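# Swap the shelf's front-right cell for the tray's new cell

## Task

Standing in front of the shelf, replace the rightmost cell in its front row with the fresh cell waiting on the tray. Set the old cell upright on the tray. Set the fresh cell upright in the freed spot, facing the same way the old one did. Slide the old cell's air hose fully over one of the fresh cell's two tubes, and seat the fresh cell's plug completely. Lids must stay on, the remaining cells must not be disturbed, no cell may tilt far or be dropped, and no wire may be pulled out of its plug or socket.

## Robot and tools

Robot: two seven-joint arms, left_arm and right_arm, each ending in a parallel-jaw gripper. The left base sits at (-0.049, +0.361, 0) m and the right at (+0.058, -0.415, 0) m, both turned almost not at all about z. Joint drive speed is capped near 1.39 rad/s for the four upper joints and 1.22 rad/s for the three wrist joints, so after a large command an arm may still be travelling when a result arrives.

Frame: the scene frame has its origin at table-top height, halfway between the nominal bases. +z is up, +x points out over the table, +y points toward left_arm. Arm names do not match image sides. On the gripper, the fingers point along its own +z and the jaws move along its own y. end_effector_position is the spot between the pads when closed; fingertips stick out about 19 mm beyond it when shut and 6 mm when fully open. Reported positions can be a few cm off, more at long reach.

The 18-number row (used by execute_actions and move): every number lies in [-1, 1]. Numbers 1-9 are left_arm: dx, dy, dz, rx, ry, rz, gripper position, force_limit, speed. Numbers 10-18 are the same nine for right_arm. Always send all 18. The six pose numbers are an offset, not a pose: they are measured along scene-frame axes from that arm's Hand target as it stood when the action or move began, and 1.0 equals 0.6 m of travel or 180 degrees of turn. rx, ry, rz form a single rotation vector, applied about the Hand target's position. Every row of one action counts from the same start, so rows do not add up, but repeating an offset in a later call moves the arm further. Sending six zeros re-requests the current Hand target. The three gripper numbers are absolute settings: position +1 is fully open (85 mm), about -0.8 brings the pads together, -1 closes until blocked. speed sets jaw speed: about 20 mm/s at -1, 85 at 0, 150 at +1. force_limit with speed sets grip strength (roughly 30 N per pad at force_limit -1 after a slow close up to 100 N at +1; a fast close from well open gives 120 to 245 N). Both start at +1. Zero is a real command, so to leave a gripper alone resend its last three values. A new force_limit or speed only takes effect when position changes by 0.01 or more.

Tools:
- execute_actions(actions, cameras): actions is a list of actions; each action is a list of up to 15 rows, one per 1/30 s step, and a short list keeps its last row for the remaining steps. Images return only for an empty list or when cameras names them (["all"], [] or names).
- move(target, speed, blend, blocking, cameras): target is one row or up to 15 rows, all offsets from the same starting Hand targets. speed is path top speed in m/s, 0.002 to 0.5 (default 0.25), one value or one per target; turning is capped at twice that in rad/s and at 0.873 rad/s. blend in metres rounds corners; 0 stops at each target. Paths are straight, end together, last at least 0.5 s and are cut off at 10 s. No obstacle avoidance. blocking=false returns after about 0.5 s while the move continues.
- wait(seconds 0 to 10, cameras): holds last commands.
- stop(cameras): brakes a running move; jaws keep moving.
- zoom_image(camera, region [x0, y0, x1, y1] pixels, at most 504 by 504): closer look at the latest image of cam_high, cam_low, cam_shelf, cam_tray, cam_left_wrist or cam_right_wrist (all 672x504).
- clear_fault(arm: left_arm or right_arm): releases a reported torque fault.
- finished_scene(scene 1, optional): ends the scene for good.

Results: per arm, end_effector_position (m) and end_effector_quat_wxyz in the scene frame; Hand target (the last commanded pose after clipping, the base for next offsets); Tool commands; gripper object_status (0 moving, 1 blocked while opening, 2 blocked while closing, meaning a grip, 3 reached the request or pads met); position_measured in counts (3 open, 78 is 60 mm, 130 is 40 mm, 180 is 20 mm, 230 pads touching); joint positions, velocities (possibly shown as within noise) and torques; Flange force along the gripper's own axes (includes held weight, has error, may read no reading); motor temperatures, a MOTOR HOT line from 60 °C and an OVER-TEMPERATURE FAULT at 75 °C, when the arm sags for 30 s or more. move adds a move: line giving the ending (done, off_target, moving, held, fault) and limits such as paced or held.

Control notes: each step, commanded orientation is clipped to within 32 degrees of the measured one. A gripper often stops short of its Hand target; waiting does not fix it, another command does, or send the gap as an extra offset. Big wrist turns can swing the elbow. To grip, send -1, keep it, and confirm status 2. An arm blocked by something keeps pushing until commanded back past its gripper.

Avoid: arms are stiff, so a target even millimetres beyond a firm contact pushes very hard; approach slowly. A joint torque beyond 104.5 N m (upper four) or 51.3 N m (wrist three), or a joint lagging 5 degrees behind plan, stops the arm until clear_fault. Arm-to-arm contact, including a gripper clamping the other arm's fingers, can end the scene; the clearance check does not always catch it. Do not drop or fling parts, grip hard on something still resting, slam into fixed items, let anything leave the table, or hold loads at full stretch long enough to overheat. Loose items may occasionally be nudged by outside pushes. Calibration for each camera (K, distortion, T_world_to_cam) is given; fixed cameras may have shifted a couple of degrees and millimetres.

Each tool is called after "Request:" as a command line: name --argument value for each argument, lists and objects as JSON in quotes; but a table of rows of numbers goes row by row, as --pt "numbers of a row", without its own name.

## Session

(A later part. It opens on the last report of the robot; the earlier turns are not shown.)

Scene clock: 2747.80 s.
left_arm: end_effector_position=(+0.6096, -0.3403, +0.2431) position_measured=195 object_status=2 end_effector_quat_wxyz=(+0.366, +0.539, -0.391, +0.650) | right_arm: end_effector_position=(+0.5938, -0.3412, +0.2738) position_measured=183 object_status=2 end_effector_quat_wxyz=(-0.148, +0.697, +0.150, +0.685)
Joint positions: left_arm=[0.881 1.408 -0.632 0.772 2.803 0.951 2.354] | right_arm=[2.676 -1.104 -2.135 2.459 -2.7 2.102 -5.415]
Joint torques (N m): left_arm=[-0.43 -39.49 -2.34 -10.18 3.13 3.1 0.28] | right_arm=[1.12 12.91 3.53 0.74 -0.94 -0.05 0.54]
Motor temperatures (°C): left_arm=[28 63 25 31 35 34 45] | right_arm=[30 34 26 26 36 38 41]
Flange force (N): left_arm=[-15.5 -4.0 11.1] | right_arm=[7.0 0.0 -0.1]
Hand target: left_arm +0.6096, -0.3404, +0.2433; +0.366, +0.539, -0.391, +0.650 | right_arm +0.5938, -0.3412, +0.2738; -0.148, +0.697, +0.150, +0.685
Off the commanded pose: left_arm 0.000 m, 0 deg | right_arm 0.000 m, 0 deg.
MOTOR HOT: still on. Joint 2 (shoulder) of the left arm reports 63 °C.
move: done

Request:
move --pt "0 0 -0.0042 0 0 0 -1 0.5 -1 0 0 0 0 0 0 -1 0.3 -1" --pt "-0.00025 -0.00085 -0.0042 0 0 0 -1 0.5 -1 0 0 0 0 0 0 -1 0.3 -1" --pt "-0.00025 -0.00085 0.0 0 0 0 -1 0.5 -1 0 0 0 0 0 0 -1 0.3 -1" --speed 0.03

Request:
move --pt "0 0 -0.0042 0 0 0 -1 0.5 -1 0 0 0 0 0 0 -1 0.3 -1" --pt "-0.00053 -0.00025 -0.0042 0 0 0 -1 0.5 -1 0 0 0 0 0 0 -1 0.3 -1" --pt "-0.00053 -0.00025 0.0 0 0 0 -1 0.5 -1 0 0 0 0 0 0 -1 0.3 -1" --speed 0.03 --cameras '["cam_left_wrist"]'

Request:
zoom_image --camera "cam_left_wrist" --region '[315, 380, 395, 460]'

Request:
move --pt "0 0 -0.0042 0 0 0 -1 0.5 -1 0 0 0 0 0 0 -1 0.3 -1" --pt "-0.00053 -0.00025 -0.0042 0 0 0 -1 0.5 -1 0 0 0 0 0 0 -1 0.3 -1" --pt "-0.00053 -0.00025 0.0 0 0 0 -1 0.5 -1 0 0 0 0 0 0 -1 0.3 -1" --speed 0.03

Request:
move --pt "0 0 -0.0042 0 0 0 -1 0.5 -1 0 0 0 0 0 0 -1 0.3 -1" --pt "-0.00053 -0.00025 -0.0042 0 0 0 -1 0.5 -1 0 0 0 0 0 0 -1 0.3 -1" --pt "-0.00053 -0.00025 0.0 0 0 0 -1 0.5 -1 0 0 0 0 0 0 -1 0.3 -1" --speed 0.03

Scene clock: 2758.60 s.
left_arm: end_effector_position=(+0.6095, -0.3408, +0.2431) position_measured=195 object_status=2 end_effector_quat_wxyz=(+0.366, +0.539, -0.391, +0.650) | right_arm: end_effector_position=(+0.5938, -0.3412, +0.2737) position_measured=183 object_status=2 end_effector_quat_wxyz=(-0.148, +0.697, +0.150, +0.685)
Joint positions: left_arm=[0.882 1.408 -0.632 0.771 2.804 0.95 2.354] | right_arm=[2.676 -1.104 -2.135 2.459 -2.7 2.101 -5.415]
Joint torques (N m): left_arm=[0.73 -39.5 -2.05 -10.84 2.96 3.07 0.19] | right_arm=[-0.34 13.15 3 0.5 -0.28 0.56 0.55]
Motor temperatures (°C): left_arm=[28 63 25 31 35 34 45] | right_arm=[30 34 26 26 36 38 41]
Flange force (N): left_arm=[-14.9 -4.2 7.8] | right_arm=[5.8 2.4 0.0]
Hand target: left_arm +0.6094, -0.3409, +0.2433; +0.366, +0.539, -0.391, +0.650 | right_arm +0.5938, -0.3412, +0.2738; -0.148, +0.697, +0.150, +0.685
Off the commanded pose: left_arm 0.000 m, 0 deg | right_arm 0.000 m, 0 deg.
MOTOR HOT: still on. Joint 2 (shoulder) of the left arm reports 63 °C.
move: done

Scene clock: 2759.53 s.
left_arm: end_effector_position=(+0.6091, -0.3410, +0.2431) position_measured=195 object_status=2 end_effector_quat_wxyz=(+0.366, +0.539, -0.391, +0.650) | right_arm: end_effector_position=(+0.5938, -0.3412, +0.2738) position_measured=183 object_status=2 end_effector_quat_wxyz=(-0.148, +0.697, +0.150, +0.685)
Joint positions: left_arm=[0.883 1.408 -0.632 0.772 2.804 0.95 2.354] | right_arm=[2.676 -1.104 -2.135 2.459 -2.7 2.102 -5.415]
Joint torques (N m): left_arm=[1.96 -39.43 -1.86 -11.08 2.77 3.47 0.18] | right_arm=[-0.24 13.28 2.99 0.15 -0.48 0.52 0.57]
Motor temperatures (°C): left_arm=[28 63 25 31 35 34 45] | right_arm=[30 34 26 26 36 38 41]
Flange force (N): left_arm=[-15.2 -6.0 8.8] | right_arm=[6.0 1.9 -1.5]
Hand target: left_arm +0.6091, -0.3410, +0.2433; +0.366, +0.539, -0.391, +0.650 | right_arm +0.5938, -0.3412, +0.2738; -0.148, +0.697, +0.150, +0.685
Off the commanded pose: left_arm 0.000 m, 0 deg | right_arm 0.000 m, 0 deg.
MOTOR HOT: still on. Joint 2 (shoulder) of the left arm reports 63 °C.
move: done
camera_calibration:
cam_left_wrist: T_world_to_cam=[[-0.888291, -0.434915, -0.147605, 0.430717], [0.178078, -0.0299071, -0.983562, 0.17484], [0.423351, -0.899975, 0.104015, -0.441559], [0, 0, 0, 1]] pos_world=[0.538402, -0.204837, 0.281471]
Images, in order (width x height): cam_left_wrist 672x504.

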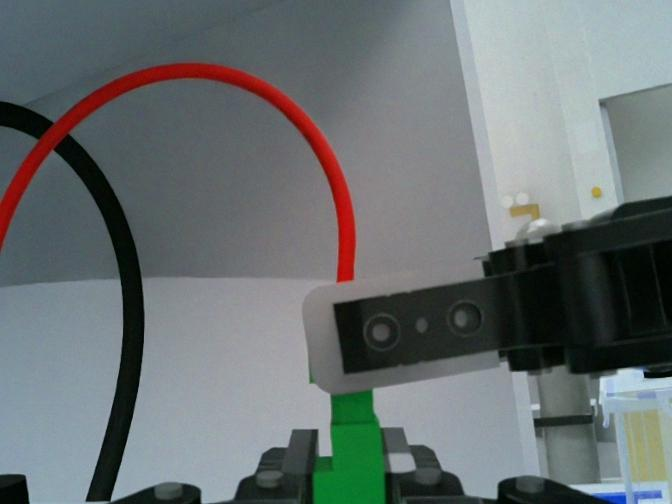

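Scaled by 6.300.

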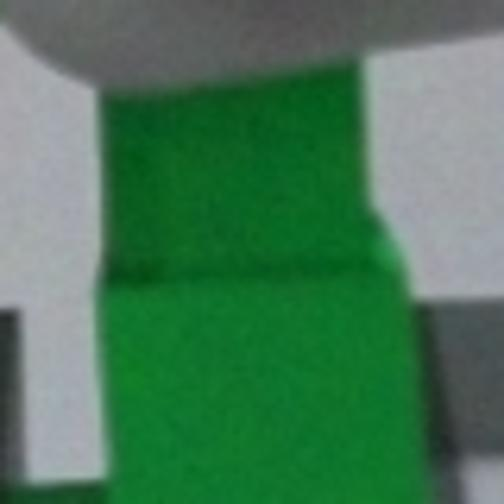

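Scene clock: 2760.47 s.
left_arm: end_effector_position=(+0.6088, -0.3411, +0.2432) position_measured=195 object_status=2 end_effector_quat_wxyz=(+0.366, +0.539, -0.391, +0.650) | right_arm: end_effector_position=(+0.5938, -0.3412, +0.2738) position_measured=183 object_status=2 end_effector_quat_wxyz=(-0.148, +0.697, +0.150, +0.685)
Joint positions: left_arm=[0.883 1.407 -0.632 0.773 2.804 0.95 2.353] | right_arm=[2.676 -1.104 -2.135 2.459 -2.7 2.102 -5.415]
Joint torques (N m): left_arm=[3.11 -39.07 -1.64 -11.44 2.56 3.84 0.15] | right_arm=[-0.33 13.18 2.91 -0.29 -0.61 0.45 0.53]
Motor temperatures (°C): left_arm=[28 63 25 31 35 34 45] | right_arm=[30 34 26 26 36 38 41]
Flange force (N): left_arm=[-14.6 -6.9 8.2] | right_arm=[6.4 1.6 -3.4]
Hand target: left_arm +0.6088, -0.3412, +0.2433; +0.366, +0.539, -0.391, +0.650 | right_arm +0.5938, -0.3412, +0.2738; -0.148, +0.697, +0.150, +0.685
Off the commanded pose: left_arm 0.000 m, 0 deg | right_arm 0.000 m, 0 deg.
MOTOR HOT: still on. Joint 2 (shoulder) of the left arm reports 63 °C.
move: done

Scene clock: 2761.40 s.
left_arm: end_effector_position=(+0.6085, -0.3413, +0.2431) position_measured=195 object_status=2 end_effector_quat_wxyz=(+0.366, +0.539, -0.391, +0.650) | right_arm: end_effector_position=(+0.5938, -0.3412, +0.2737) position_measured=183 object_status=2 end_effector_quat_wxyz=(-0.148, +0.697, +0.150, +0.685)
Joint positions: left_arm=[0.884 1.407 -0.632 0.774 2.805 0.95 2.352] | right_arm=[2.676 -1.104 -2.135 2.459 -2.7 2.101 -5.415]
Joint torques (N m): left_arm=[4.12 -39.61 -1.43 -11.94 2.39 4.16 0.16] | right_arm=[-0.56 13.05 2.75 -0.52 -0.51 0.41 0.57]
Motor temperatures (°C): left_arm=[28 62 25 31 35 34 45] | right_arm=[30 34 26 26 36 38 41]
Flange force (N): left_arm=[-15.5 -7.9 8.1] | right_arm=[6.7 1.7 -4.4]
Hand target: left_arm +0.6085, -0.3413, +0.2433; +0.366, +0.539, -0.391, +0.650 | right_arm +0.5938, -0.3412, +0.2738; -0.148, +0.697, +0.150, +0.685
Off the commanded pose: left_arm 0.000 m, 0 deg | right_arm 0.000 m, 0 deg.
MOTOR HOT: still on. Joint 2 (shoulder) of the left arm reports 62 °C.
move: done

Request:
move --target '[0.0017,0.0007,-0.0167,0,0,0,-1,0.5,-1,0,0,0,0,0,0,-1,0.3,-1]' --speed 0.03 --cameras '["cam_right_wrist","cam_left_wrist"]'

Request:
zoom_image --camera "cam_right_wrist" --region '[270, 424, 400, 504]'

Request:
zoom_image --camera "cam_left_wrist" --region '[295, 320, 395, 440]'

Scene clock: 2783.10 s.
left_arm: end_effector_position=(+0.6095, -0.3409, +0.2333) position_measured=195 object_status=2 end_effector_quat_wxyz=(+0.366, +0.539, -0.391, +0.650) | right_arm: end_effector_position=(+0.5938, -0.3412, +0.2738) position_measured=183 object_status=2 end_effector_quat_wxyz=(-0.148, +0.697, +0.150, +0.685)
Joint positions: left_arm=[0.879 1.425 -0.629 0.761 2.814 0.953 2.343] | right_arm=[2.676 -1.104 -2.135 2.459 -2.7 2.102 -5.415]
Joint torques (N m): left_arm=[0.34 -32.13 -1.95 -7.48 1.72 1.59 0.19] | right_arm=[-0.27 16.52 4.07 -0.43 -1.52 2.09 0.59]
Motor temperatures (°C): left_arm=[28 62 25 31 35 34 45] | right_arm=[30 34 26 26 36 37 41]
Flange force (N): left_arm=[-6.9 -4.5 8.0] | right_arm=[-0.4 2.5 -0.1]
Hand target: left_arm +0.6095, -0.3409, +0.2333; +0.366, +0.539, -0.391, +0.650 | right_arm +0.5938, -0.3412, +0.2738; -0.148, +0.697, +0.150, +0.685
Off the commanded pose: left_arm 0.000 m, 0 deg | right_arm 0.000 m, 0 deg.
MOTOR HOT: still on. Joint 2 (shoulder) of the left arm reports 62 °C.
move: done
camera_calibration:
cam_left_wrist: T_world_to_cam=[[-0.888306, -0.434864, -0.147669, 0.429617], [0.178222, -0.0300744, -0.983531, 0.165031], [0.423261, -0.899994, 0.104217, -0.440587], [0, 0, 0, 1]] pos_world=[0.538702, -0.204737, 0.271671]
cam_right_wrist: T_world_to_cam=[[0.416379, -0.909132, 0.010376, -0.559812], [-0.0105737, -0.0162537, -0.999812, 0.326739], [0.909129, 0.416191, -0.0163805, -0.249216], [0, 0, 0, 1]] pos_world=[0.463118, -0.399911, 0.328404]
Images, in order (width x height): cam_left_wrist 672x504, cam_right_wrist 672x504.

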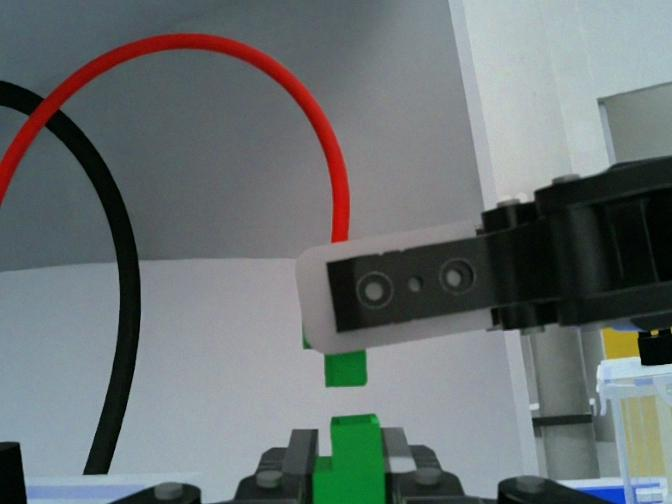

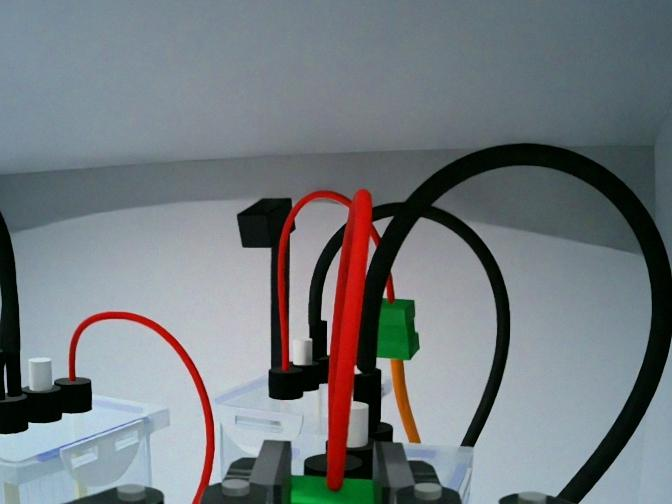

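Scaled by 3.877.

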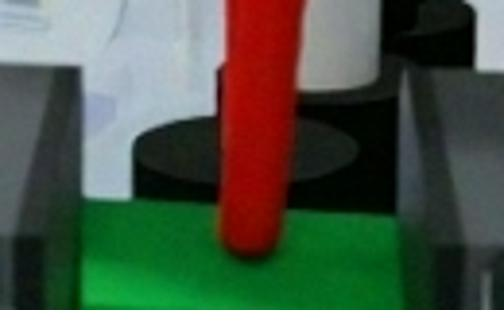

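Scaled by 4.200.

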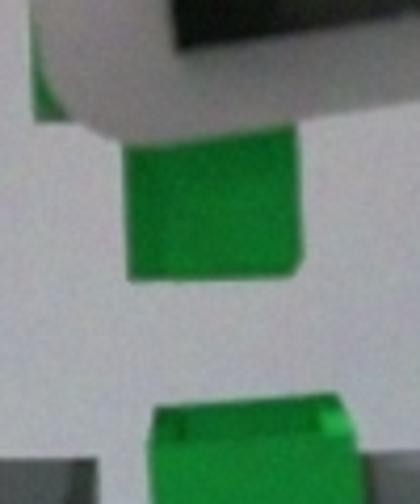

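Request:
move --pt "0 0 0.0117 0 0 0 -1 0.5 -1 0 0 0 0 0 0 -1 0.3 -1" --pt "0 0 0.0175 0 0 0 -1 0.5 -1 0 0 0 0 0 0 -1 0.3 -1" --speed 0.03

Request:
move --target '[0,0,0,0,0,0.0111,-1,0.5,-1,0,0,0,0,0,0,-1,0.3,-1]' --speed 0.03

Request:
move --target '[0,0,0,0,0,0.0111,-1,0.5,-1,0,0,0,0,0,0,-1,0.3,-1]' --speed 0.03

Request:
move --target '[0,0,0,0,0,-0.0333,-1,0.5,-1,0,0,0,0,0,0,-1,0.3,-1]' --speed 0.03

Request:
move --target '[0,0,0,0,0,-0.0111,-1,0.5,-1,0,0,0,0,0,0,-1,0.3,-1]' --speed 0.03

Scene clock: 2801.43 s.
left_arm: end_effector_position=(+0.6095, -0.3409, +0.2436) position_measured=195 object_status=2 end_effector_quat_wxyz=(+0.366, +0.539, -0.391, +0.650) | right_arm: end_effector_position=(+0.5938, -0.3412, +0.2738) position_measured=183 object_status=2 end_effector_quat_wxyz=(-0.148, +0.697, +0.150, +0.685)
Joint positions: left_arm=[0.882 1.407 -0.632 0.77 2.803 0.949 2.355] | right_arm=[2.676 -1.104 -2.135 2.459 -2.7 2.102 -5.415]
Joint torques (N m): left_arm=[0.49 -40.85 -2.2 -11.3 3.21 3.25 0.28] | right_arm=[-0.3 12.32 2.75 0.83 -0.11 0.19 0.57]
Motor temperatures (°C): left_arm=[28 60 25 31 35 34 45] | right_arm=[30 34 26 26 36 37 41]
Flange force (N): left_arm=[-16.6 -3.8 8.1] | right_arm=[7.7 2.6 0.1]
Hand target: left_arm +0.6095, -0.3409, +0.2438; +0.366, +0.539, -0.391, +0.650 | right_arm +0.5938, -0.3412, +0.2738; -0.148, +0.697, +0.150, +0.685
Off the commanded pose: left_arm 0.000 m, 0 deg | right_arm 0.000 m, 0 deg.
MOTOR HOT: still on. Joint 2 (shoulder) of the left arm reports 60 °C.
move: done

Scene clock: 2802.33 s.
left_arm: end_effector_position=(+0.6095, -0.3409, +0.2439) position_measured=195 object_status=2 end_effector_quat_wxyz=(+0.355, +0.546, -0.382, +0.656) | right_arm: end_effector_position=(+0.5938, -0.3412, +0.2737) position_measured=183 object_status=2 end_effector_quat_wxyz=(-0.148, +0.697, +0.150, +0.685)
Joint positions: left_arm=[0.903 1.396 -0.628 0.803 2.843 0.93 2.316] | right_arm=[2.676 -1.104 -2.135 2.459 -2.7 2.101 -5.415]
Joint torques (N m): left_arm=[0.88 -34.24 -2.25 -8.48 2.04 2.3 0.29] | right_arm=[-0.33 15.8 3.85 -0.44 -1.31 1.79 0.56]
Motor temperatures (°C): left_arm=[28 60 25 31 35 34 45] | right_arm=[30 34 26 26 36 37 41]
Flange force (N): left_arm=[-9.6 -4.7 9.1] | right_arm=[1.0 2.2 -0.7]
Hand target: left_arm +0.6095, -0.3409, +0.2438; +0.355, +0.546, -0.382, +0.656 | right_arm +0.5938, -0.3412, +0.2738; -0.148, +0.697, +0.150, +0.685
Off the commanded pose: left_arm 0.000 m, 0 deg | right_arm 0.000 m, 0 deg.
MOTOR HOT: still on. Joint 2 (shoulder) of the left arm reports 60 °C.
move: done

Scene clock: 2803.23 s.
left_arm: end_effector_position=(+0.6095, -0.3409, +0.2438) position_measured=195 object_status=2 end_effector_quat_wxyz=(+0.344, +0.552, -0.372, +0.662) | right_arm: end_effector_position=(+0.5938, -0.3412, +0.2738) position_measured=183 object_status=2 end_effector_quat_wxyz=(-0.148, +0.697, +0.150, +0.685)
Joint positions: left_arm=[0.923 1.386 -0.625 0.832 2.886 0.909 2.277] | right_arm=[2.676 -1.104 -2.135 2.459 -2.7 2.101 -5.415]
Joint torques (N m): left_arm=[1.62 -32.47 -2.28 -8.04 1.32 2.23 0.22] | right_arm=[-0.31 16.68 4.06 -0.79 -1.69 2.13 0.54]
Motor temperatures (°C): left_arm=[28 60 25 31 35 34 45] | right_arm=[30 34 26 26 36 37 41]
Flange force (N): left_arm=[-7.8 -4.6 8.6] | right_arm=[-0.5 2.2 -1.5]
Hand target: left_arm +0.6095, -0.3409, +0.2438; +0.344, +0.552, -0.372, +0.662 | right_arm +0.5938, -0.3412, +0.2738; -0.148, +0.697, +0.150, +0.685
Off the commanded pose: left_arm 0.000 m, 0 deg | right_arm 0.000 m, 0 deg.
MOTOR HOT: still on. Joint 2 (shoulder) of the left arm reports 60 °C.
move: done

Scene clock: 2805.30 s.
left_arm: end_effector_position=(+0.6095, -0.3409, +0.2438) position_measured=195 object_status=2 end_effector_quat_wxyz=(+0.378, +0.532, -0.401, +0.643) | right_arm: end_effector_position=(+0.5938, -0.3412, +0.2738) position_measured=183 object_status=2 end_effector_quat_wxyz=(-0.148, +0.697, +0.150, +0.685)
Joint positions: left_arm=[0.86 1.42 -0.636 0.733 2.765 0.967 2.394] | right_arm=[2.676 -1.104 -2.135 2.459 -2.7 2.102 -5.415]
Joint torques (N m): left_arm=[-0.5 -33.09 -1.92 -7.66 1.88 1.97 0.37] | right_arm=[0.67 16.52 4.65 -0.45 -1.77 1.88 0.69]
Motor temperatures (°C): left_arm=[28 60 25 31 35 34 45] | right_arm=[30 34 26 26 36 37 41]
Flange force (N): left_arm=[-8.1 -4.0 10.1] | right_arm=[-0.6 0.1 0.9]
Hand target: left_arm +0.6095, -0.3409, +0.2438; +0.378, +0.532, -0.401, +0.643 | right_arm +0.5938, -0.3412, +0.2738; -0.148, +0.697, +0.150, +0.685
Off the commanded pose: left_arm 0.000 m, 0 deg | right_arm 0.000 m, 0 deg.
MOTOR HOT: still on. Joint 2 (shoulder) of the left arm reports 60 °C.
move: done

Scene clock: 2806.20 s.
left_arm: end_effector_position=(+0.6095, -0.3409, +0.2438) position_measured=195 object_status=2 end_effector_quat_wxyz=(+0.389, +0.525, -0.410, +0.637) | right_arm: end_effector_position=(+0.5938, -0.3412, +0.2738) position_measured=183 object_status=2 end_effector_quat_wxyz=(-0.148, +0.697, +0.150, +0.685)
Joint positions: left_arm=[0.838 1.435 -0.642 0.689 2.729 0.984 2.434] | right_arm=[2.676 -1.104 -2.135 2.459 -2.7 2.102 -5.415]
Joint torques (N m): left_arm=[-1.07 -33.24 -1.66 -7.53 2.08 1.95 0.36] | right_arm=[1.04 16.38 4.85 -0.48 -1.85 1.76 0.79]
Motor temperatures (°C): left_arm=[28 60 25 31 35 34 45] | right_arm=[30 34 26 26 36 37 41]
Flange force (N): left_arm=[-8.2 -4.4 11.1] | right_arm=[-0.2 -0.9 1.2]
Hand target: left_arm +0.6095, -0.3409, +0.2438; +0.389, +0.525, -0.410, +0.637 | right_arm +0.5938, -0.3412, +0.2738; -0.148, +0.697, +0.150, +0.685
Off the commanded pose: left_arm 0.000 m, 0 deg | right_arm 0.000 m, 0 deg.
MOTOR HOT: still on. Joint 2 (shoulder) of the left arm reports 60 °C.
move: done

Request:
move --target '[0,0,0,0,0,0.0306,-1,0.5,-1,0,0,0,0,0,0,-1,0.3,-1]' --speed 0.03

Request:
move --target '[-0.0003,-0.00015,0.005,0,0,0,-1,0.5,-1,0,0,0,0,0,0,-1,0.3,-1]' --speed 0.02 --cameras '["cam_left_wrist"]'

Request:
zoom_image --camera "cam_left_wrist" --region '[295, 340, 395, 460]'

Scene clock: 2814.27 s.
left_arm: end_effector_position=(+0.6095, -0.3409, +0.2438) position_measured=195 object_status=2 end_effector_quat_wxyz=(+0.358, +0.544, -0.384, +0.654) | right_arm: end_effector_position=(+0.5938, -0.3412, +0.2738) position_measured=183 object_status=2 end_effector_quat_wxyz=(-0.148, +0.697, +0.150, +0.685)
Joint positions: left_arm=[0.898 1.398 -0.629 0.796 2.833 0.935 2.325] | right_arm=[2.676 -1.104 -2.135 2.459 -2.7 2.101 -5.415]
Joint torques (N m): left_arm=[1.71 -32.8 -1.96 -7.92 1.41 2.55 0.08] | right_arm=[1.95 16.56 5.15 -0.81 -2.76 0.99 0.59]
Motor temperatures (°C): left_arm=[28 59 25 30 35 34 45] | right_arm=[30 34 26 26 36 37 41]
Flange force (N): left_arm=[-8.5 -6.5 11.7] | right_arm=[-0.4 -2.1 -3.4]
Hand target: left_arm +0.6095, -0.3409, +0.2438; +0.358, +0.544, -0.384, +0.654 | right_arm +0.5938, -0.3412, +0.2738; -0.148, +0.697, +0.150, +0.685
Off the commanded pose: left_arm 0.000 m, 0 deg | right_arm 0.000 m, 0 deg.
MOTOR HOT: still on. Joint 2 (shoulder) of the left arm reports 59 °C.
move: done

Scene clock: 2814.97 s.
left_arm: end_effector_position=(+0.6093, -0.3410, +0.2467) position_measured=195 object_status=2 end_effector_quat_wxyz=(+0.358, +0.544, -0.384, +0.654) | right_arm: end_effector_position=(+0.5938, -0.3412, +0.2738) position_measured=183 object_status=2 end_effector_quat_wxyz=(-0.148, +0.697, +0.150, +0.685)
Joint positions: left_arm=[0.899 1.393 -0.629 0.799 2.83 0.933 2.328] | right_arm=[2.676 -1.104 -2.135 2.459 -2.7 2.101 -5.415]
Joint torques (N m): left_arm=[1.8 -42.73 -2.39 -12.19 3.32 4.56 0.18] | right_arm=[2.34 11.24 3.7 0.64 -1.19 -1.62 0.69]
Motor temperatures (°C): left_arm=[28 59 25 30 35 34 45] | right_arm=[30 34 26 26 36 37 41]
Flange force (N): left_arm=[-19.4 -6.3 12.6] | right_arm=[10.0 -2.9 -3.6]
Hand target: left_arm +0.6093, -0.3410, +0.2468; +0.358, +0.544, -0.384, +0.654 | right_arm +0.5938, -0.3412, +0.2738; -0.148, +0.697, +0.150, +0.685
Off the commanded pose: left_arm 0.000 m, 0 deg | right_arm 0.000 m, 0 deg.
MOTOR HOT: still on. Joint 2 (shoulder) of the left arm reports 59 °C.
move: done
camera_calibration:
cam_left_wrist: T_world_to_cam=[[-0.876493, -0.458231, -0.147596, 0.416254], [0.178843, -0.0252845, -0.983553, 0.179381], [0.446963, -0.888473, 0.104113, -0.452424], [0, 0, 0, 1]] pos_world=[0.53498, -0.206691, 0.284971]
Images, in order (width x height): cam_left_wrist 672x504.

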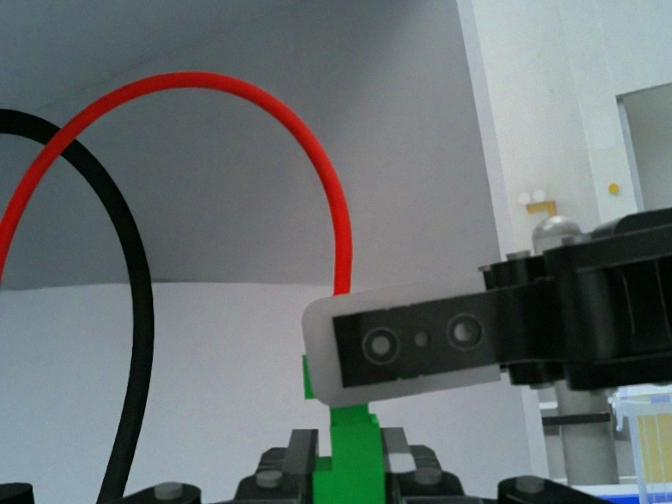

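Scaled by 4.200.

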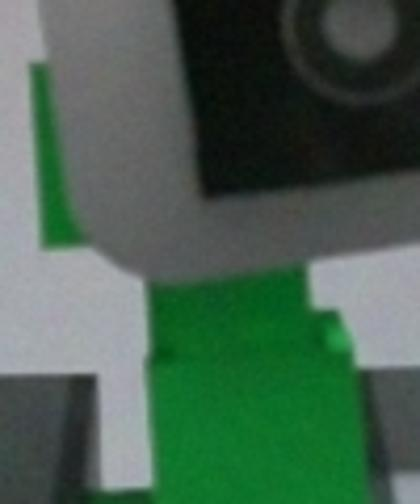

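Request:
move --target '[0.0017,-0.0007,0,0,0,0,-1,0.5,-1,0,0,0,0,0,0,-1,0.3,-1]' --speed 0.02

Request:
move --target '[0,0,0.0033,0,0,0,-1,0.5,-1,0,0,0,0,0,0,-1,0.3,-1]' --speed 0.02 --cameras '["cam_left_wrist"]'

Request:
zoom_image --camera "cam_left_wrist" --region '[295, 340, 395, 460]'

Scene clock: 2822.67 s.
left_arm: end_effector_position=(+0.6103, -0.3414, +0.2468) position_measured=195 object_status=2 end_effector_quat_wxyz=(+0.358, +0.544, -0.384, +0.654) | right_arm: end_effector_position=(+0.5938, -0.3412, +0.2738) position_measured=183 object_status=2 end_effector_quat_wxyz=(-0.148, +0.697, +0.150, +0.685)
Joint positions: left_arm=[0.897 1.395 -0.629 0.791 2.829 0.929 2.33] | right_arm=[2.676 -1.104 -2.135 2.459 -2.7 2.101 -5.415]
Joint torques (N m): left_arm=[-0.11 -41.6 -2.56 -12.01 3.61 2.59 0.27] | right_arm=[-2.67 11.99 1.34 1.47 1.1 1.06 0.42]
Motor temperatures (°C): left_arm=[28 60 25 30 35 34 45] | right_arm=[30 34 26 26 36 37 41]
Flange force (N): left_arm=[-16.2 -1.2 2.0] | right_arm=[8.6 8.3 2.4]
Hand target: left_arm +0.6103, -0.3414, +0.2468; +0.358, +0.544, -0.384, +0.654 | right_arm +0.5938, -0.3412, +0.2738; -0.148, +0.697, +0.150, +0.685
Off the commanded pose: left_arm 0.000 m, 0 deg | right_arm 0.000 m, 0 deg.
MOTOR HOT: still on. Joint 2 (shoulder) of the left arm reports 60 °C.
move: done

Scene clock: 2823.37 s.
left_arm: end_effector_position=(+0.6103, -0.3414, +0.2487) position_measured=195 object_status=2 end_effector_quat_wxyz=(+0.358, +0.544, -0.384, +0.654) | right_arm: end_effector_position=(+0.5938, -0.3412, +0.2738) position_measured=183 object_status=2 end_effector_quat_wxyz=(-0.148, +0.697, +0.150, +0.685)
Joint positions: left_arm=[0.897 1.392 -0.63 0.793 2.826 0.928 2.333] | right_arm=[2.676 -1.104 -2.135 2.459 -2.7 2.101 -5.415]
Joint torques (N m): left_arm=[-1.02 -47.37 -3.07 -14.16 4.81 3.68 0.3] | right_arm=[-1.43 8.88 1.07 2.52 1.58 -0.8 0.52]
Motor temperatures (°C): left_arm=[28 60 25 30 35 34 45] | right_arm=[30 34 26 26 36 37 41]
Flange force (N): left_arm=[-22.6 -0.3 3.7] | right_arm=[14.7 6.0 2.9]
Hand target: left_arm +0.6103, -0.3414, +0.2488; +0.358, +0.544, -0.384, +0.654 | right_arm +0.5938, -0.3412, +0.2738; -0.148, +0.697, +0.150, +0.685
Off the commanded pose: left_arm 0.000 m, 0 deg | right_arm 0.000 m, 0 deg.
MOTOR HOT: still on. Joint 2 (shoulder) of the left arm reports 60 °C.
move: done
camera_calibration:
cam_left_wrist: T_world_to_cam=[[-0.876532, -0.458153, -0.147605, 0.417251], [0.178851, -0.0253004, -0.983551, 0.181246], [0.446883, -0.888513, 0.104118, -0.453501], [0, 0, 0, 1]] pos_world=[0.53598, -0.20719, 0.287071]
Images, in order (width x height): cam_left_wrist 672x504.

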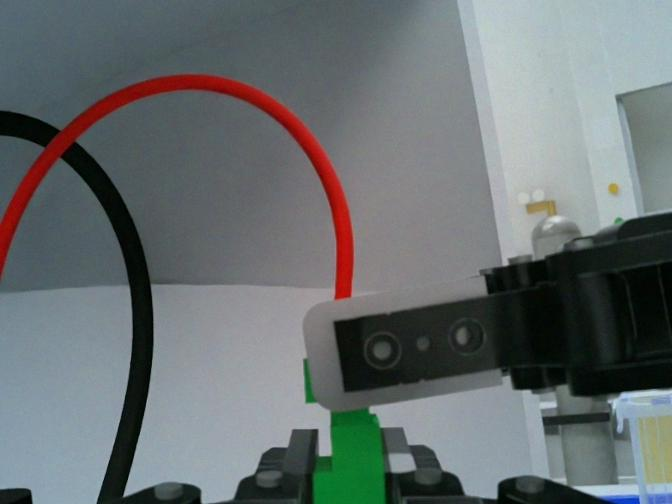

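Scaled by 4.200.

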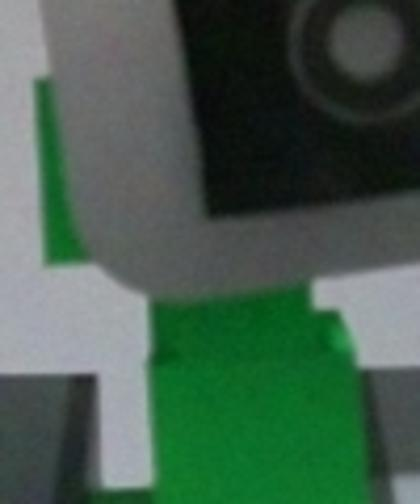

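Request:
move --target '[-0.0003,0.0006,0.0033,0,0,0,-1,0.5,-1,0,0,0,0,0,0,-1,0.3,-1]' --speed 0.02

Request:
move --target '[0,0,0.0033,0,0,0,-1,0.5,-1,0,0,0,0,0,0,-1,0.3,-1]' --speed 0.02 --cameras '["cam_left_wrist","cam_shelf"]'

Request:
zoom_image --camera "cam_left_wrist" --region '[295, 340, 395, 460]'

Request:
zoom_image --camera "cam_shelf" --region '[185, 205, 225, 245]'

Scene clock: 2829.87 s.
left_arm: end_effector_position=(+0.6102, -0.3410, +0.2507) position_measured=195 object_status=2 end_effector_quat_wxyz=(+0.358, +0.544, -0.384, +0.654) | right_arm: end_effector_position=(+0.5938, -0.3411, +0.2738) position_measured=183 object_status=2 end_effector_quat_wxyz=(-0.148, +0.697, +0.150, +0.685)
Joint positions: left_arm=[0.898 1.388 -0.631 0.797 2.824 0.929 2.335] | right_arm=[2.676 -1.104 -2.135 2.459 -2.7 2.101 -5.415]
Joint torques (N m): left_arm=[-1.3 -53.29 -3.4 -16.27 5.82 5.24 0.31] | right_arm=[0.8 5.75 1.21 3.23 1.6 -3.2 0.58]
Motor temperatures (°C): left_arm=[28 60 25 30 35 34 45] | right_arm=[30 34 26 26 36 37 41]
Flange force (N): left_arm=[-29.8 -0.8 8.2] | right_arm=[20.7 1.4 1.4]
Hand target: left_arm +0.6102, -0.3410, +0.2507; +0.358, +0.544, -0.384, +0.654 | right_arm +0.5938, -0.3412, +0.2738; -0.148, +0.697, +0.150, +0.685
Off the commanded pose: left_arm 0.000 m, 0 deg | right_arm 0.000 m, 0 deg.
MOTOR HOT: still on. Joint 2 (shoulder) of the left arm reports 60 °C.
move: done

Scene clock: 2830.57 s.
left_arm: end_effector_position=(+0.6102, -0.3411, +0.2527) position_measured=195 object_status=2 end_effector_quat_wxyz=(+0.358, +0.544, -0.384, +0.654) | right_arm: end_effector_position=(+0.5938, -0.3412, +0.2738) position_measured=183 object_status=2 end_effector_quat_wxyz=(-0.148, +0.697, +0.150, +0.685)
Joint positions: left_arm=[0.898 1.385 -0.631 0.798 2.822 0.928 2.337] | right_arm=[2.676 -1.104 -2.135 2.459 -2.7 2.101 -5.415]
Joint torques (N m): left_arm=[-1.5 -59.66 -3.75 -19.1 7.02 6.36 0.34] | right_arm=[0.74 2.36 0.15 4.33 2.72 -4.7 0.56]
Motor temperatures (°C): left_arm=[28 60 25 30 35 34 45] | right_arm=[30 34 26 26 36 37 41]
Flange force (N): left_arm=[-36.6 0.2 7.4] | right_arm=[27.3 1.8 1.9]
Hand target: left_arm +0.6102, -0.3411, +0.2527; +0.358, +0.544, -0.384, +0.654 | right_arm +0.5938, -0.3412, +0.2738; -0.148, +0.697, +0.150, +0.685
Off the commanded pose: left_arm 0.000 m, 0 deg | right_arm 0.000 m, 0 deg.
MOTOR HOT: still on. Joint 2 (shoulder) of the left arm reports 60 °C.
move: done
camera_calibration:
cam_left_wrist: T_world_to_cam=[[-0.876532, -0.458153, -0.147605, 0.417923], [0.178851, -0.0253004, -0.983551, 0.18511], [0.446883, -0.888513, 0.104118, -0.453507], [0, 0, 0, 1]] pos_world=[0.53588, -0.20679, 0.290971]
Images, in order (width x height): cam_shelf 672x504, cam_left_wrist 672x504.

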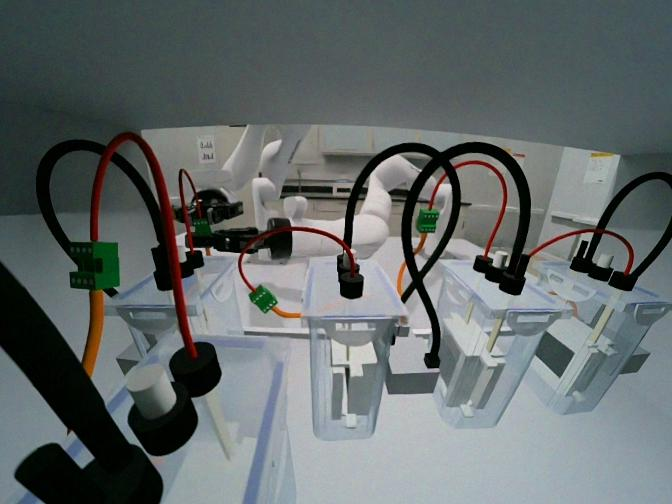

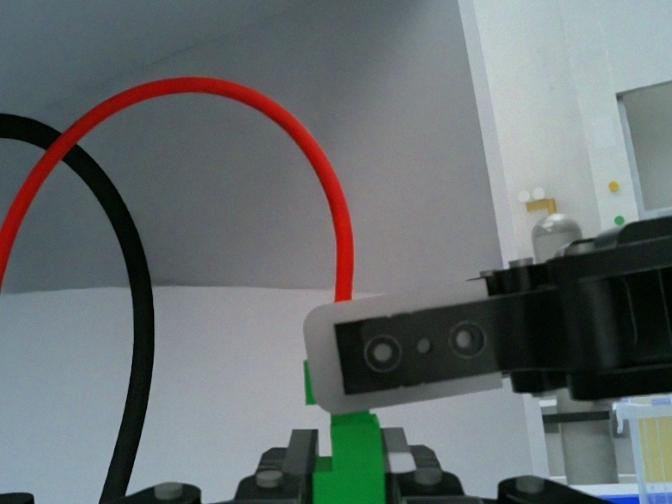

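Scaled by 4.200.

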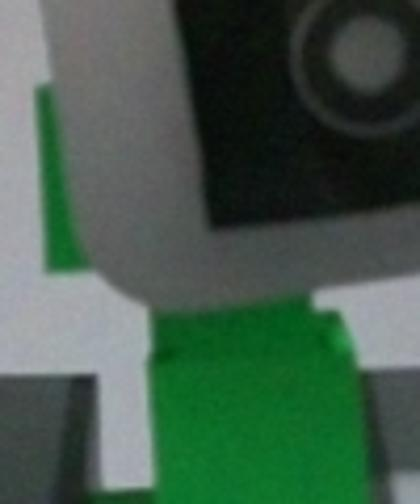

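Scaled by 12.600 from the camera's 672x504 image, which has a finer 960x720 frame.

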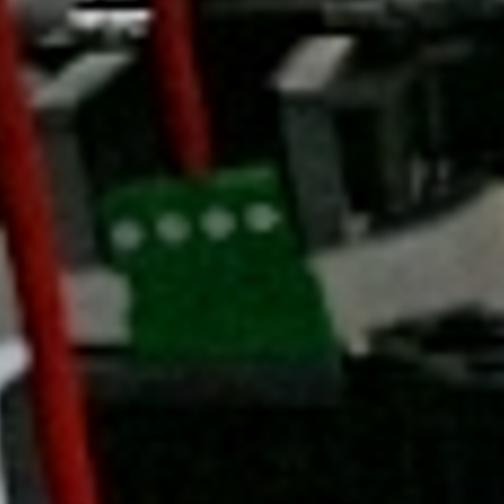

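Request:
move --target '[0,0,-0.005,0,0,0,-1,0.5,-1,0,0,0,0,0,0,-1,0.3,-1]' --speed 0.03

Request:
move --target '[0,0,0,0,0,0.0111,-1,0.5,-1,0,0,0,0,0,0,-1,0.3,-1]' --speed 0.03

Request:
move --target '[0,0,0,0,0,-0.0222,-1,0.5,-1,0,0,0,0,0,0,-1,0.3,-1]' --speed 0.03

Request:
move --target '[0,0,0,0.0101,0.0047,0.0111,-1,0.5,-1,0,0,0,0,0,0,-1,0.3,-1]' --speed 0.03

Request:
move --target '[0,0,0,-0.0202,-0.0094,0,-1,0.5,-1,0,0,0,0,0,0,-1,0.3,-1]' --speed 0.03

Request:
move --target '[0,0,0,0.0148,-0.0054,0,-1,0.5,-1,0,0,0,0,0,0,-1,0.3,-1]' --speed 0.03

Request:
move --target '[0,0,0,-0.0094,0.0202,0,-1,0.5,-1,0,0,0,0,0,0,-1,0.3,-1]' --speed 0.03

Scene clock: 2839.83 s.
left_arm: end_effector_position=(+0.6101, -0.3411, +0.2498) position_measured=195 object_status=2 end_effector_quat_wxyz=(+0.358, +0.544, -0.384, +0.655) | right_arm: end_effector_position=(+0.5938, -0.3412, +0.2737) position_measured=183 object_status=2 end_effector_quat_wxyz=(-0.148, +0.697, +0.150, +0.685)
Joint positions: left_arm=[0.898 1.39 -0.63 0.796 2.826 0.93 2.333] | right_arm=[2.676 -1.104 -2.135 2.459 -2.7 2.101 -5.415]
Joint torques (N m): left_arm=[-0.36 -49.5 -3 -14.96 5.01 4.74 0.27] | right_arm=[0.3 7.71 1.51 2.45 1.12 -2.16 0.57]
Motor temperatures (°C): left_arm=[28 62 25 31 35 34 45] | right_arm=[30 34 26 26 36 37 41]
Flange force (N): left_arm=[-25.6 -1.9 7.6] | right_arm=[17.0 2.2 0.6]
Hand target: left_arm +0.6102, -0.3411, +0.2497; +0.358, +0.544, -0.384, +0.654 | right_arm +0.5938, -0.3412, +0.2738; -0.148, +0.697, +0.150, +0.685
Off the commanded pose: left_arm 0.000 m, 0 deg | right_arm 0.000 m, 0 deg.
MOTOR HOT: still on. Joint 2 (shoulder) of the left arm reports 62 °C.
move: done

Scene clock: 2840.73 s.
left_arm: end_effector_position=(+0.6102, -0.3410, +0.2497) position_measured=195 object_status=2 end_effector_quat_wxyz=(+0.346, +0.551, -0.375, +0.661) | right_arm: end_effector_position=(+0.5938, -0.3412, +0.2738) position_measured=183 object_status=2 end_effector_quat_wxyz=(-0.148, +0.697, +0.150, +0.685)
Joint positions: left_arm=[0.918 1.38 -0.627 0.826 2.868 0.909 2.294] | right_arm=[2.676 -1.104 -2.135 2.459 -2.7 2.101 -5.415]
Joint torques (N m): left_arm=[0.49 -49.09 -3.48 -14.8 4.62 5.11 0.33] | right_arm=[1.53 7.92 2.23 2.37 0.28 -2.78 0.64]
Motor temperatures (°C): left_arm=[28 63 25 31 35 34 45] | right_arm=[30 34 26 26 36 37 41]
Flange force (N): left_arm=[-26.0 -2.9 9.4] | right_arm=[16.5 0.2 -1.2]
Hand target: left_arm +0.6102, -0.3411, +0.2497; +0.346, +0.551, -0.375, +0.661 | right_arm +0.5938, -0.3412, +0.2738; -0.148, +0.697, +0.150, +0.685
Off the commanded pose: left_arm 0.000 m, 0 deg | right_arm 0.000 m, 0 deg.
MOTOR HOT: still on. Joint 2 (shoulder) of the left arm reports 63 °C.
move: done

Scene clock: 2842.23 s.
left_arm: end_effector_position=(+0.6101, -0.3411, +0.2497) position_measured=195 object_status=2 end_effector_quat_wxyz=(+0.369, +0.537, -0.393, +0.648) | right_arm: end_effector_position=(+0.5938, -0.3412, +0.2738) position_measured=183 object_status=2 end_effector_quat_wxyz=(-0.148, +0.697, +0.150, +0.685)
Joint positions: left_arm=[0.876 1.401 -0.634 0.762 2.786 0.949 2.372] | right_arm=[2.676 -1.104 -2.135 2.459 -2.7 2.101 -5.415]
Joint torques (N m): left_arm=[-1.12 -49.04 -2.55 -14.53 5.1 4.32 0.38] | right_arm=[0.2 7.98 1.74 2.5 1.18 -1.85 0.59]
Motor temperatures (°C): left_arm=[28 63 25 31 35 34 45] | right_arm=[30 34 26 26 36 37 41]
Flange force (N): left_arm=[-25.0 -1.3 7.5] | right_arm=[16.1 2.1 2.0]
Hand target: left_arm +0.6101, -0.3411, +0.2497; +0.369, +0.537, -0.393, +0.648 | right_arm +0.5938, -0.3412, +0.2738; -0.148, +0.697, +0.150, +0.685
Off the commanded pose: left_arm 0.000 m, 0 deg | right_arm 0.000 m, 0 deg.
MOTOR HOT: still on. Joint 2 (shoulder) of the left arm reports 63 °C.
move: done

Scene clock: 2843.37 s.
left_arm: end_effector_position=(+0.6102, -0.3410, +0.2497) position_measured=195 object_status=2 end_effector_quat_wxyz=(+0.352, +0.555, -0.392, +0.644) | right_arm: end_effector_position=(+0.5938, -0.3412, +0.2737) position_measured=183 object_status=2 end_effector_quat_wxyz=(-0.148, +0.697, +0.150, +0.685)
Joint positions: left_arm=[0.903 1.371 -0.641 0.81 2.783 0.907 2.37] | right_arm=[2.676 -1.104 -2.135 2.459 -2.7 2.101 -5.415]
Joint torques (N m): left_arm=[-0.57 -49.29 -3.39 -15.17 5.09 3.77 0.31] | right_arm=[-1.97 7.75 0.51 2.68 2.17 -1.14 0.61]
Motor temperatures (°C): left_arm=[28 63 25 31 35 34 45] | right_arm=[30 34 26 26 36 37 41]
Flange force (N): left_arm=[-24.6 -0.2 3.3] | right_arm=[16.8 6.9 2.6]
Hand target: left_arm +0.6102, -0.3411, +0.2497; +0.352, +0.555, -0.392, +0.644 | right_arm +0.5938, -0.3412, +0.2738; -0.148, +0.697, +0.150, +0.685
Off the commanded pose: left_arm 0.000 m, 0 deg | right_arm 0.000 m, 0 deg.
MOTOR HOT: still on. Joint 2 (shoulder) of the left arm reports 63 °C.
move: done

Scene clock: 2844.87 s.
left_arm: end_effector_position=(+0.6102, -0.3410, +0.2497) position_measured=195 object_status=2 end_effector_quat_wxyz=(+0.364, +0.534, -0.376, +0.664) | right_arm: end_effector_position=(+0.5938, -0.3412, +0.2738) position_measured=183 object_status=2 end_effector_quat_wxyz=(-0.148, +0.697, +0.150, +0.685)
Joint positions: left_arm=[0.892 1.41 -0.621 0.779 2.866 0.951 2.301] | right_arm=[2.676 -1.104 -2.135 2.459 -2.7 2.101 -5.415]
Joint torques (N m): left_arm=[-0.19 -46.54 -2.65 -13.11 4.34 5.09 0.25] | right_arm=[2.98 9.39 3.37 1.73 -0.65 -2.56 0.51]
Motor temperatures (°C): left_arm=[28 63 25 31 35 34 45] | right_arm=[30 34 26 26 36 37 41]
Flange force (N): left_arm=[-24.3 -4.6 13.9] | right_arm=[13.5 -3.6 -1.5]
Hand target: left_arm +0.6102, -0.3410, +0.2497; +0.364, +0.534, -0.376, +0.664 | right_arm +0.5938, -0.3412, +0.2738; -0.148, +0.697, +0.150, +0.685
Off the commanded pose: left_arm 0.000 m, 0 deg | right_arm 0.000 m, 0 deg.
MOTOR HOT: still on. Joint 2 (shoulder) of the left arm reports 63 °C.
move: done

Scene clock: 2846.00 s.
left_arm: end_effector_position=(+0.6102, -0.3410, +0.2497) position_measured=195 object_status=2 end_effector_quat_wxyz=(+0.348, +0.536, -0.394, +0.660) | right_arm: end_effector_position=(+0.5938, -0.3412, +0.2738) position_measured=183 object_status=2 end_effector_quat_wxyz=(-0.148, +0.697, +0.150, +0.685)
Joint positions: left_arm=[0.898 1.394 -0.642 0.791 2.828 0.934 2.31] | right_arm=[2.676 -1.104 -2.135 2.459 -2.7 2.101 -5.415]
Joint torques (N m): left_arm=[1.48 -47.54 -2.72 -14.28 4.07 4.81 0.16] | right_arm=[0.48 8.77 2.19 1.57 0.42 -1.88 0.68]
Motor temperatures (°C): left_arm=[28 63 25 31 35 34 45] | right_arm=[30 34 26 26 36 37 41]
Flange force (N): left_arm=[-24.5 -3.7 9.2] | right_arm=[14.7 1.1 -1.8]
Hand target: left_arm +0.6102, -0.3411, +0.2497; +0.348, +0.536, -0.394, +0.660 | right_arm +0.5938, -0.3412, +0.2738; -0.148, +0.697, +0.150, +0.685
Off the commanded pose: left_arm 0.000 m, 0 deg | right_arm 0.000 m, 0 deg.
MOTOR HOT: still on. Joint 2 (shoulder) of the left arm reports 63 °C.
move: done

Scene clock: 2847.47 s.
left_arm: end_effector_position=(+0.6101, -0.3411, +0.2497) position_measured=195 object_status=2 end_effector_quat_wxyz=(+0.368, +0.552, -0.373, +0.648) | right_arm: end_effector_position=(+0.5938, -0.3412, +0.2738) position_measured=183 object_status=2 end_effector_quat_wxyz=(-0.148, +0.697, +0.150, +0.685)
Joint positions: left_arm=[0.897 1.386 -0.621 0.8 2.823 0.926 2.361] | right_arm=[2.676 -1.104 -2.135 2.459 -2.7 2.101 -5.415]
Joint torques (N m): left_arm=[-2.37 -48.26 -3.28 -14.17 5.1 3.73 0.43] | right_arm=[-0.65 8.37 1.37 2.94 1.46 -1.3 0.62]
Motor temperatures (°C): left_arm=[28 63 25 31 35 34 45] | right_arm=[30 34 26 26 36 37 41]
Flange force (N): left_arm=[-23.8 0.4 4.9] | right_arm=[15.5 4.9 3.8]
Hand target: left_arm +0.6102, -0.3411, +0.2497; +0.368, +0.552, -0.373, +0.648 | right_arm +0.5938, -0.3412, +0.2738; -0.148, +0.697, +0.150, +0.685
Off the commanded pose: left_arm 0.000 m, 0 deg | right_arm 0.000 m, 0 deg.
MOTOR HOT: still on. Joint 2 (shoulder) of the left arm reports 63 °C.
move: done

Request:
move --target '[0,0,0,0.0047,-0.0101,0,-1,0.5,-1,0,0,0,0,0,0,-1,0.3,-1]' --speed 0.03 --cameras '["cam_left_wrist","cam_right_wrist","cam_shelf","cam_low"]'

Request:
zoom_image --camera "cam_left_wrist" --region '[295, 340, 395, 480]'

Request:
zoom_image --camera "cam_shelf" --region '[180, 195, 230, 245]'

Request:
zoom_image --camera "cam_right_wrist" --region '[270, 424, 400, 504]'

Request:
zoom_image --camera "cam_low" --region '[500, 170, 580, 250]'

Scene clock: 2859.90 s.
left_arm: end_effector_position=(+0.6102, -0.3410, +0.2497) position_measured=195 object_status=2 end_effector_quat_wxyz=(+0.358, +0.544, -0.384, +0.654) | right_arm: end_effector_position=(+0.5938, -0.3412, +0.2738) position_measured=183 object_status=2 end_effector_quat_wxyz=(-0.148, +0.697, +0.150, +0.685)
Joint positions: left_arm=[0.897 1.39 -0.631 0.796 2.825 0.93 2.335] | right_arm=[2.676 -1.104 -2.135 2.459 -2.7 2.101 -5.414]
Joint torques (N m): left_arm=[-0.69 -47.35 -3.14 -13.76 4.57 4.41 0.25] | right_arm=[0.93 8.89 2.32 2.03 0.45 -1.87 0.63]
Motor temperatures (°C): left_arm=[28 64 25 31 35 34 45] | right_arm=[30 34 26 26 36 37 41]
Flange force (N): left_arm=[-23.6 -2.1 9.3] | right_arm=[14.5 0.6 0.4]
Hand target: left_arm +0.6102, -0.3410, +0.2497; +0.358, +0.544, -0.384, +0.654 | right_arm +0.5938, -0.3412, +0.2738; -0.148, +0.697, +0.150, +0.685
Off the commanded pose: left_arm 0.000 m, 0 deg | right_arm 0.000 m, 0 deg.
MOTOR HOT: still on. Joint 2 (shoulder) of the left arm reports 64 °C.
move: done
camera_calibration:
cam_left_wrist: T_world_to_cam=[[-0.876882, -0.457676, -0.147004, 0.417742], [0.178349, -0.0257687, -0.98363, 0.182438], [0.446396, -0.888745, 0.104222, -0.452977], [0, 0, 0, 1]] pos_world=[0.53598, -0.20669, 0.288072]
cam_right_wrist: T_world_to_cam=[[0.41638, -0.90913, 0.010467, -0.559842], [-0.010536, -0.0163365, -0.999811, 0.326689], [0.90913, 0.416191, -0.0163808, -0.249216], [0, 0, 0, 1]] pos_world=[0.463118, -0.399911, 0.328404]
Images, in order (width x height): cam_low 672x504, cam_shelf 672x504, cam_left_wrist 672x504, cam_right_wrist 672x504.

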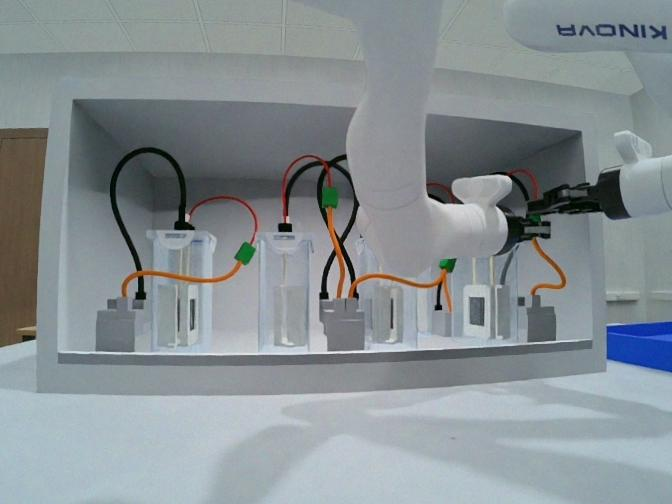

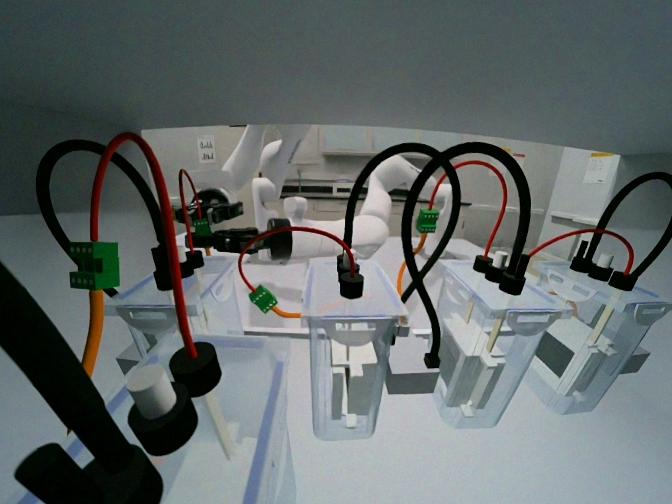

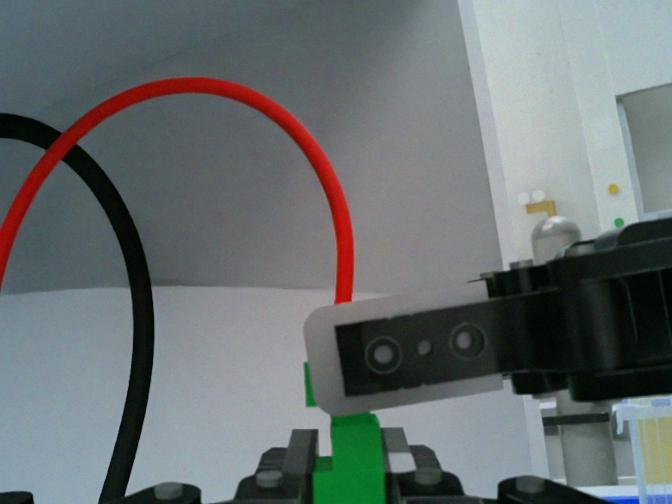

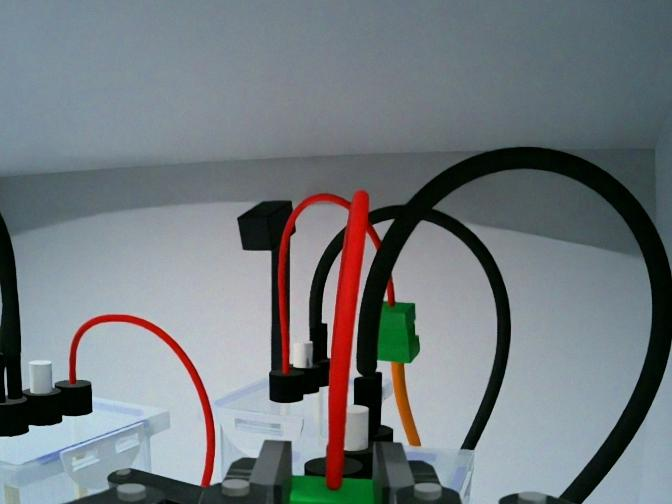

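Scaled by 3.600.

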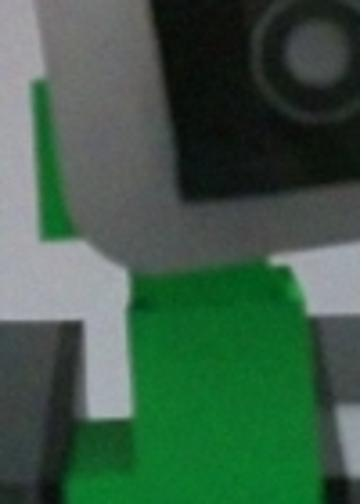

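Scaled by 10.080 from the camera's 672x504 image, which has a finer 960x720 frame.

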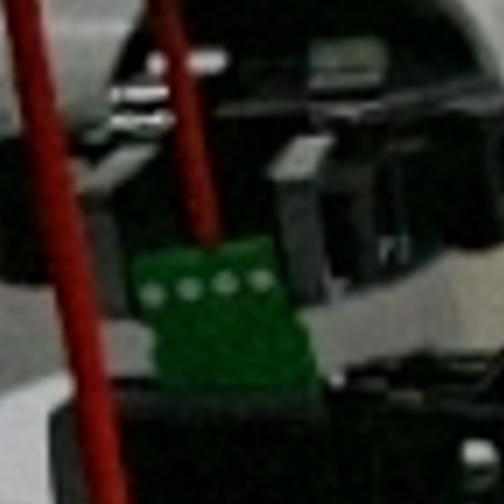

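Scaled by 3.877.

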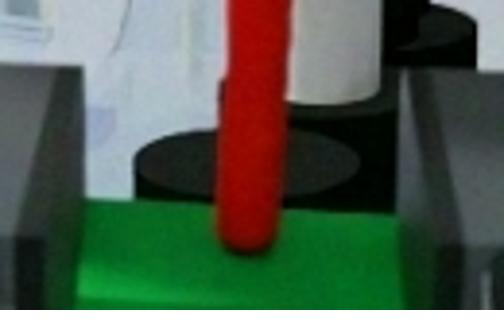

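Scaled by 6.300 from the camera's 672x504 image, which has a finer 960x720 frame.

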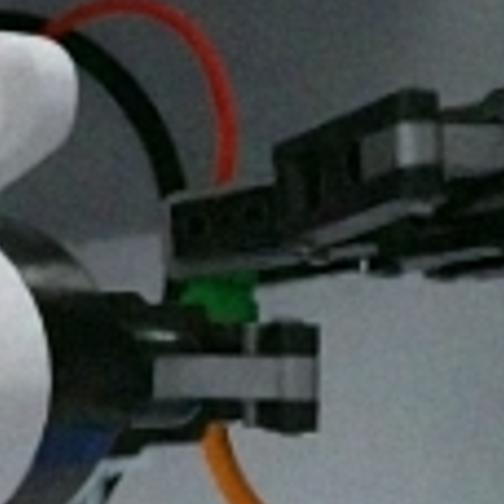

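Request:
move --target '[0,0,-0.0062,0,0,0,-1,0.5,-1,0,0,0,0,0,0,-1,0.3,-1]' --speed 0.02 --cameras '["cam_left_wrist"]'

Request:
zoom_image --camera "cam_left_wrist" --region '[295, 340, 395, 480]'

Scene clock: 2872.53 s.
left_arm: end_effector_position=(+0.6102, -0.3411, +0.2462) position_measured=195 object_status=2 end_effector_quat_wxyz=(+0.358, +0.544, -0.384, +0.654) | right_arm: end_effector_position=(+0.5938, -0.3412, +0.2737) position_measured=183 object_status=2 end_effector_quat_wxyz=(-0.148, +0.697, +0.150, +0.685)
Joint positions: left_arm=[0.897 1.396 -0.63 0.793 2.83 0.932 2.331] | right_arm=[2.676 -1.104 -2.135 2.459 -2.7 2.101 -5.414]
Joint torques (N m): left_arm=[0.47 -35.2 -2.32 -8.88 2.3 2.22 0.24] | right_arm=[-0.15 15.33 3.71 0.04 -1.23 1.51 0.6]
Motor temperatures (°C): left_arm=[28 63 25 31 35 34 45] | right_arm=[30 33 26 26 36 37 41]
Flange force (N): left_arm=[-10.3 -4.1 8.1] | right_arm=[2.2 2.6 0.1]
Hand target: left_arm +0.6102, -0.3411, +0.2460; +0.358, +0.544, -0.384, +0.654 | right_arm +0.5938, -0.3412, +0.2738; -0.148, +0.697, +0.150, +0.685
Off the commanded pose: left_arm 0.000 m, 0 deg | right_arm 0.000 m, 0 deg.
MOTOR HOT: still on. Joint 2 (shoulder) of the left arm reports 63 °C.
move: done
camera_calibration:
cam_left_wrist: T_world_to_cam=[[-0.876852, -0.457693, -0.14713, 0.417183], [0.178507, -0.0257965, -0.9836, 0.178796], [0.446392, -0.888736, 0.104321, -0.452715], [0, 0, 0, 1]] pos_world=[0.53598, -0.20679, 0.284471]
Images, in order (width x height): cam_left_wrist 672x504.

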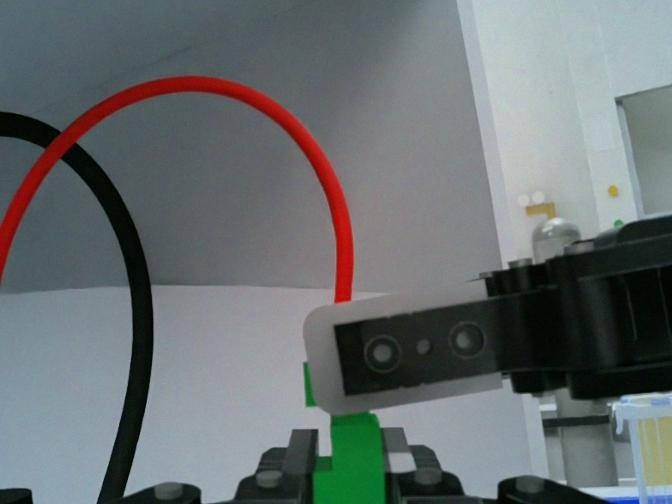

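Scaled by 3.600.

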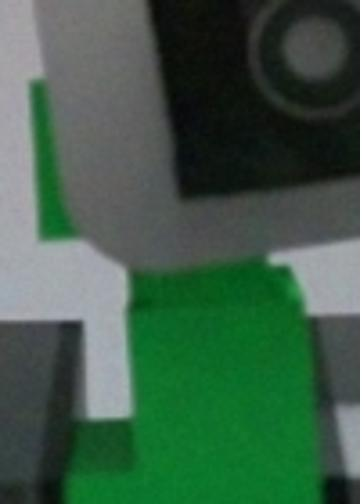

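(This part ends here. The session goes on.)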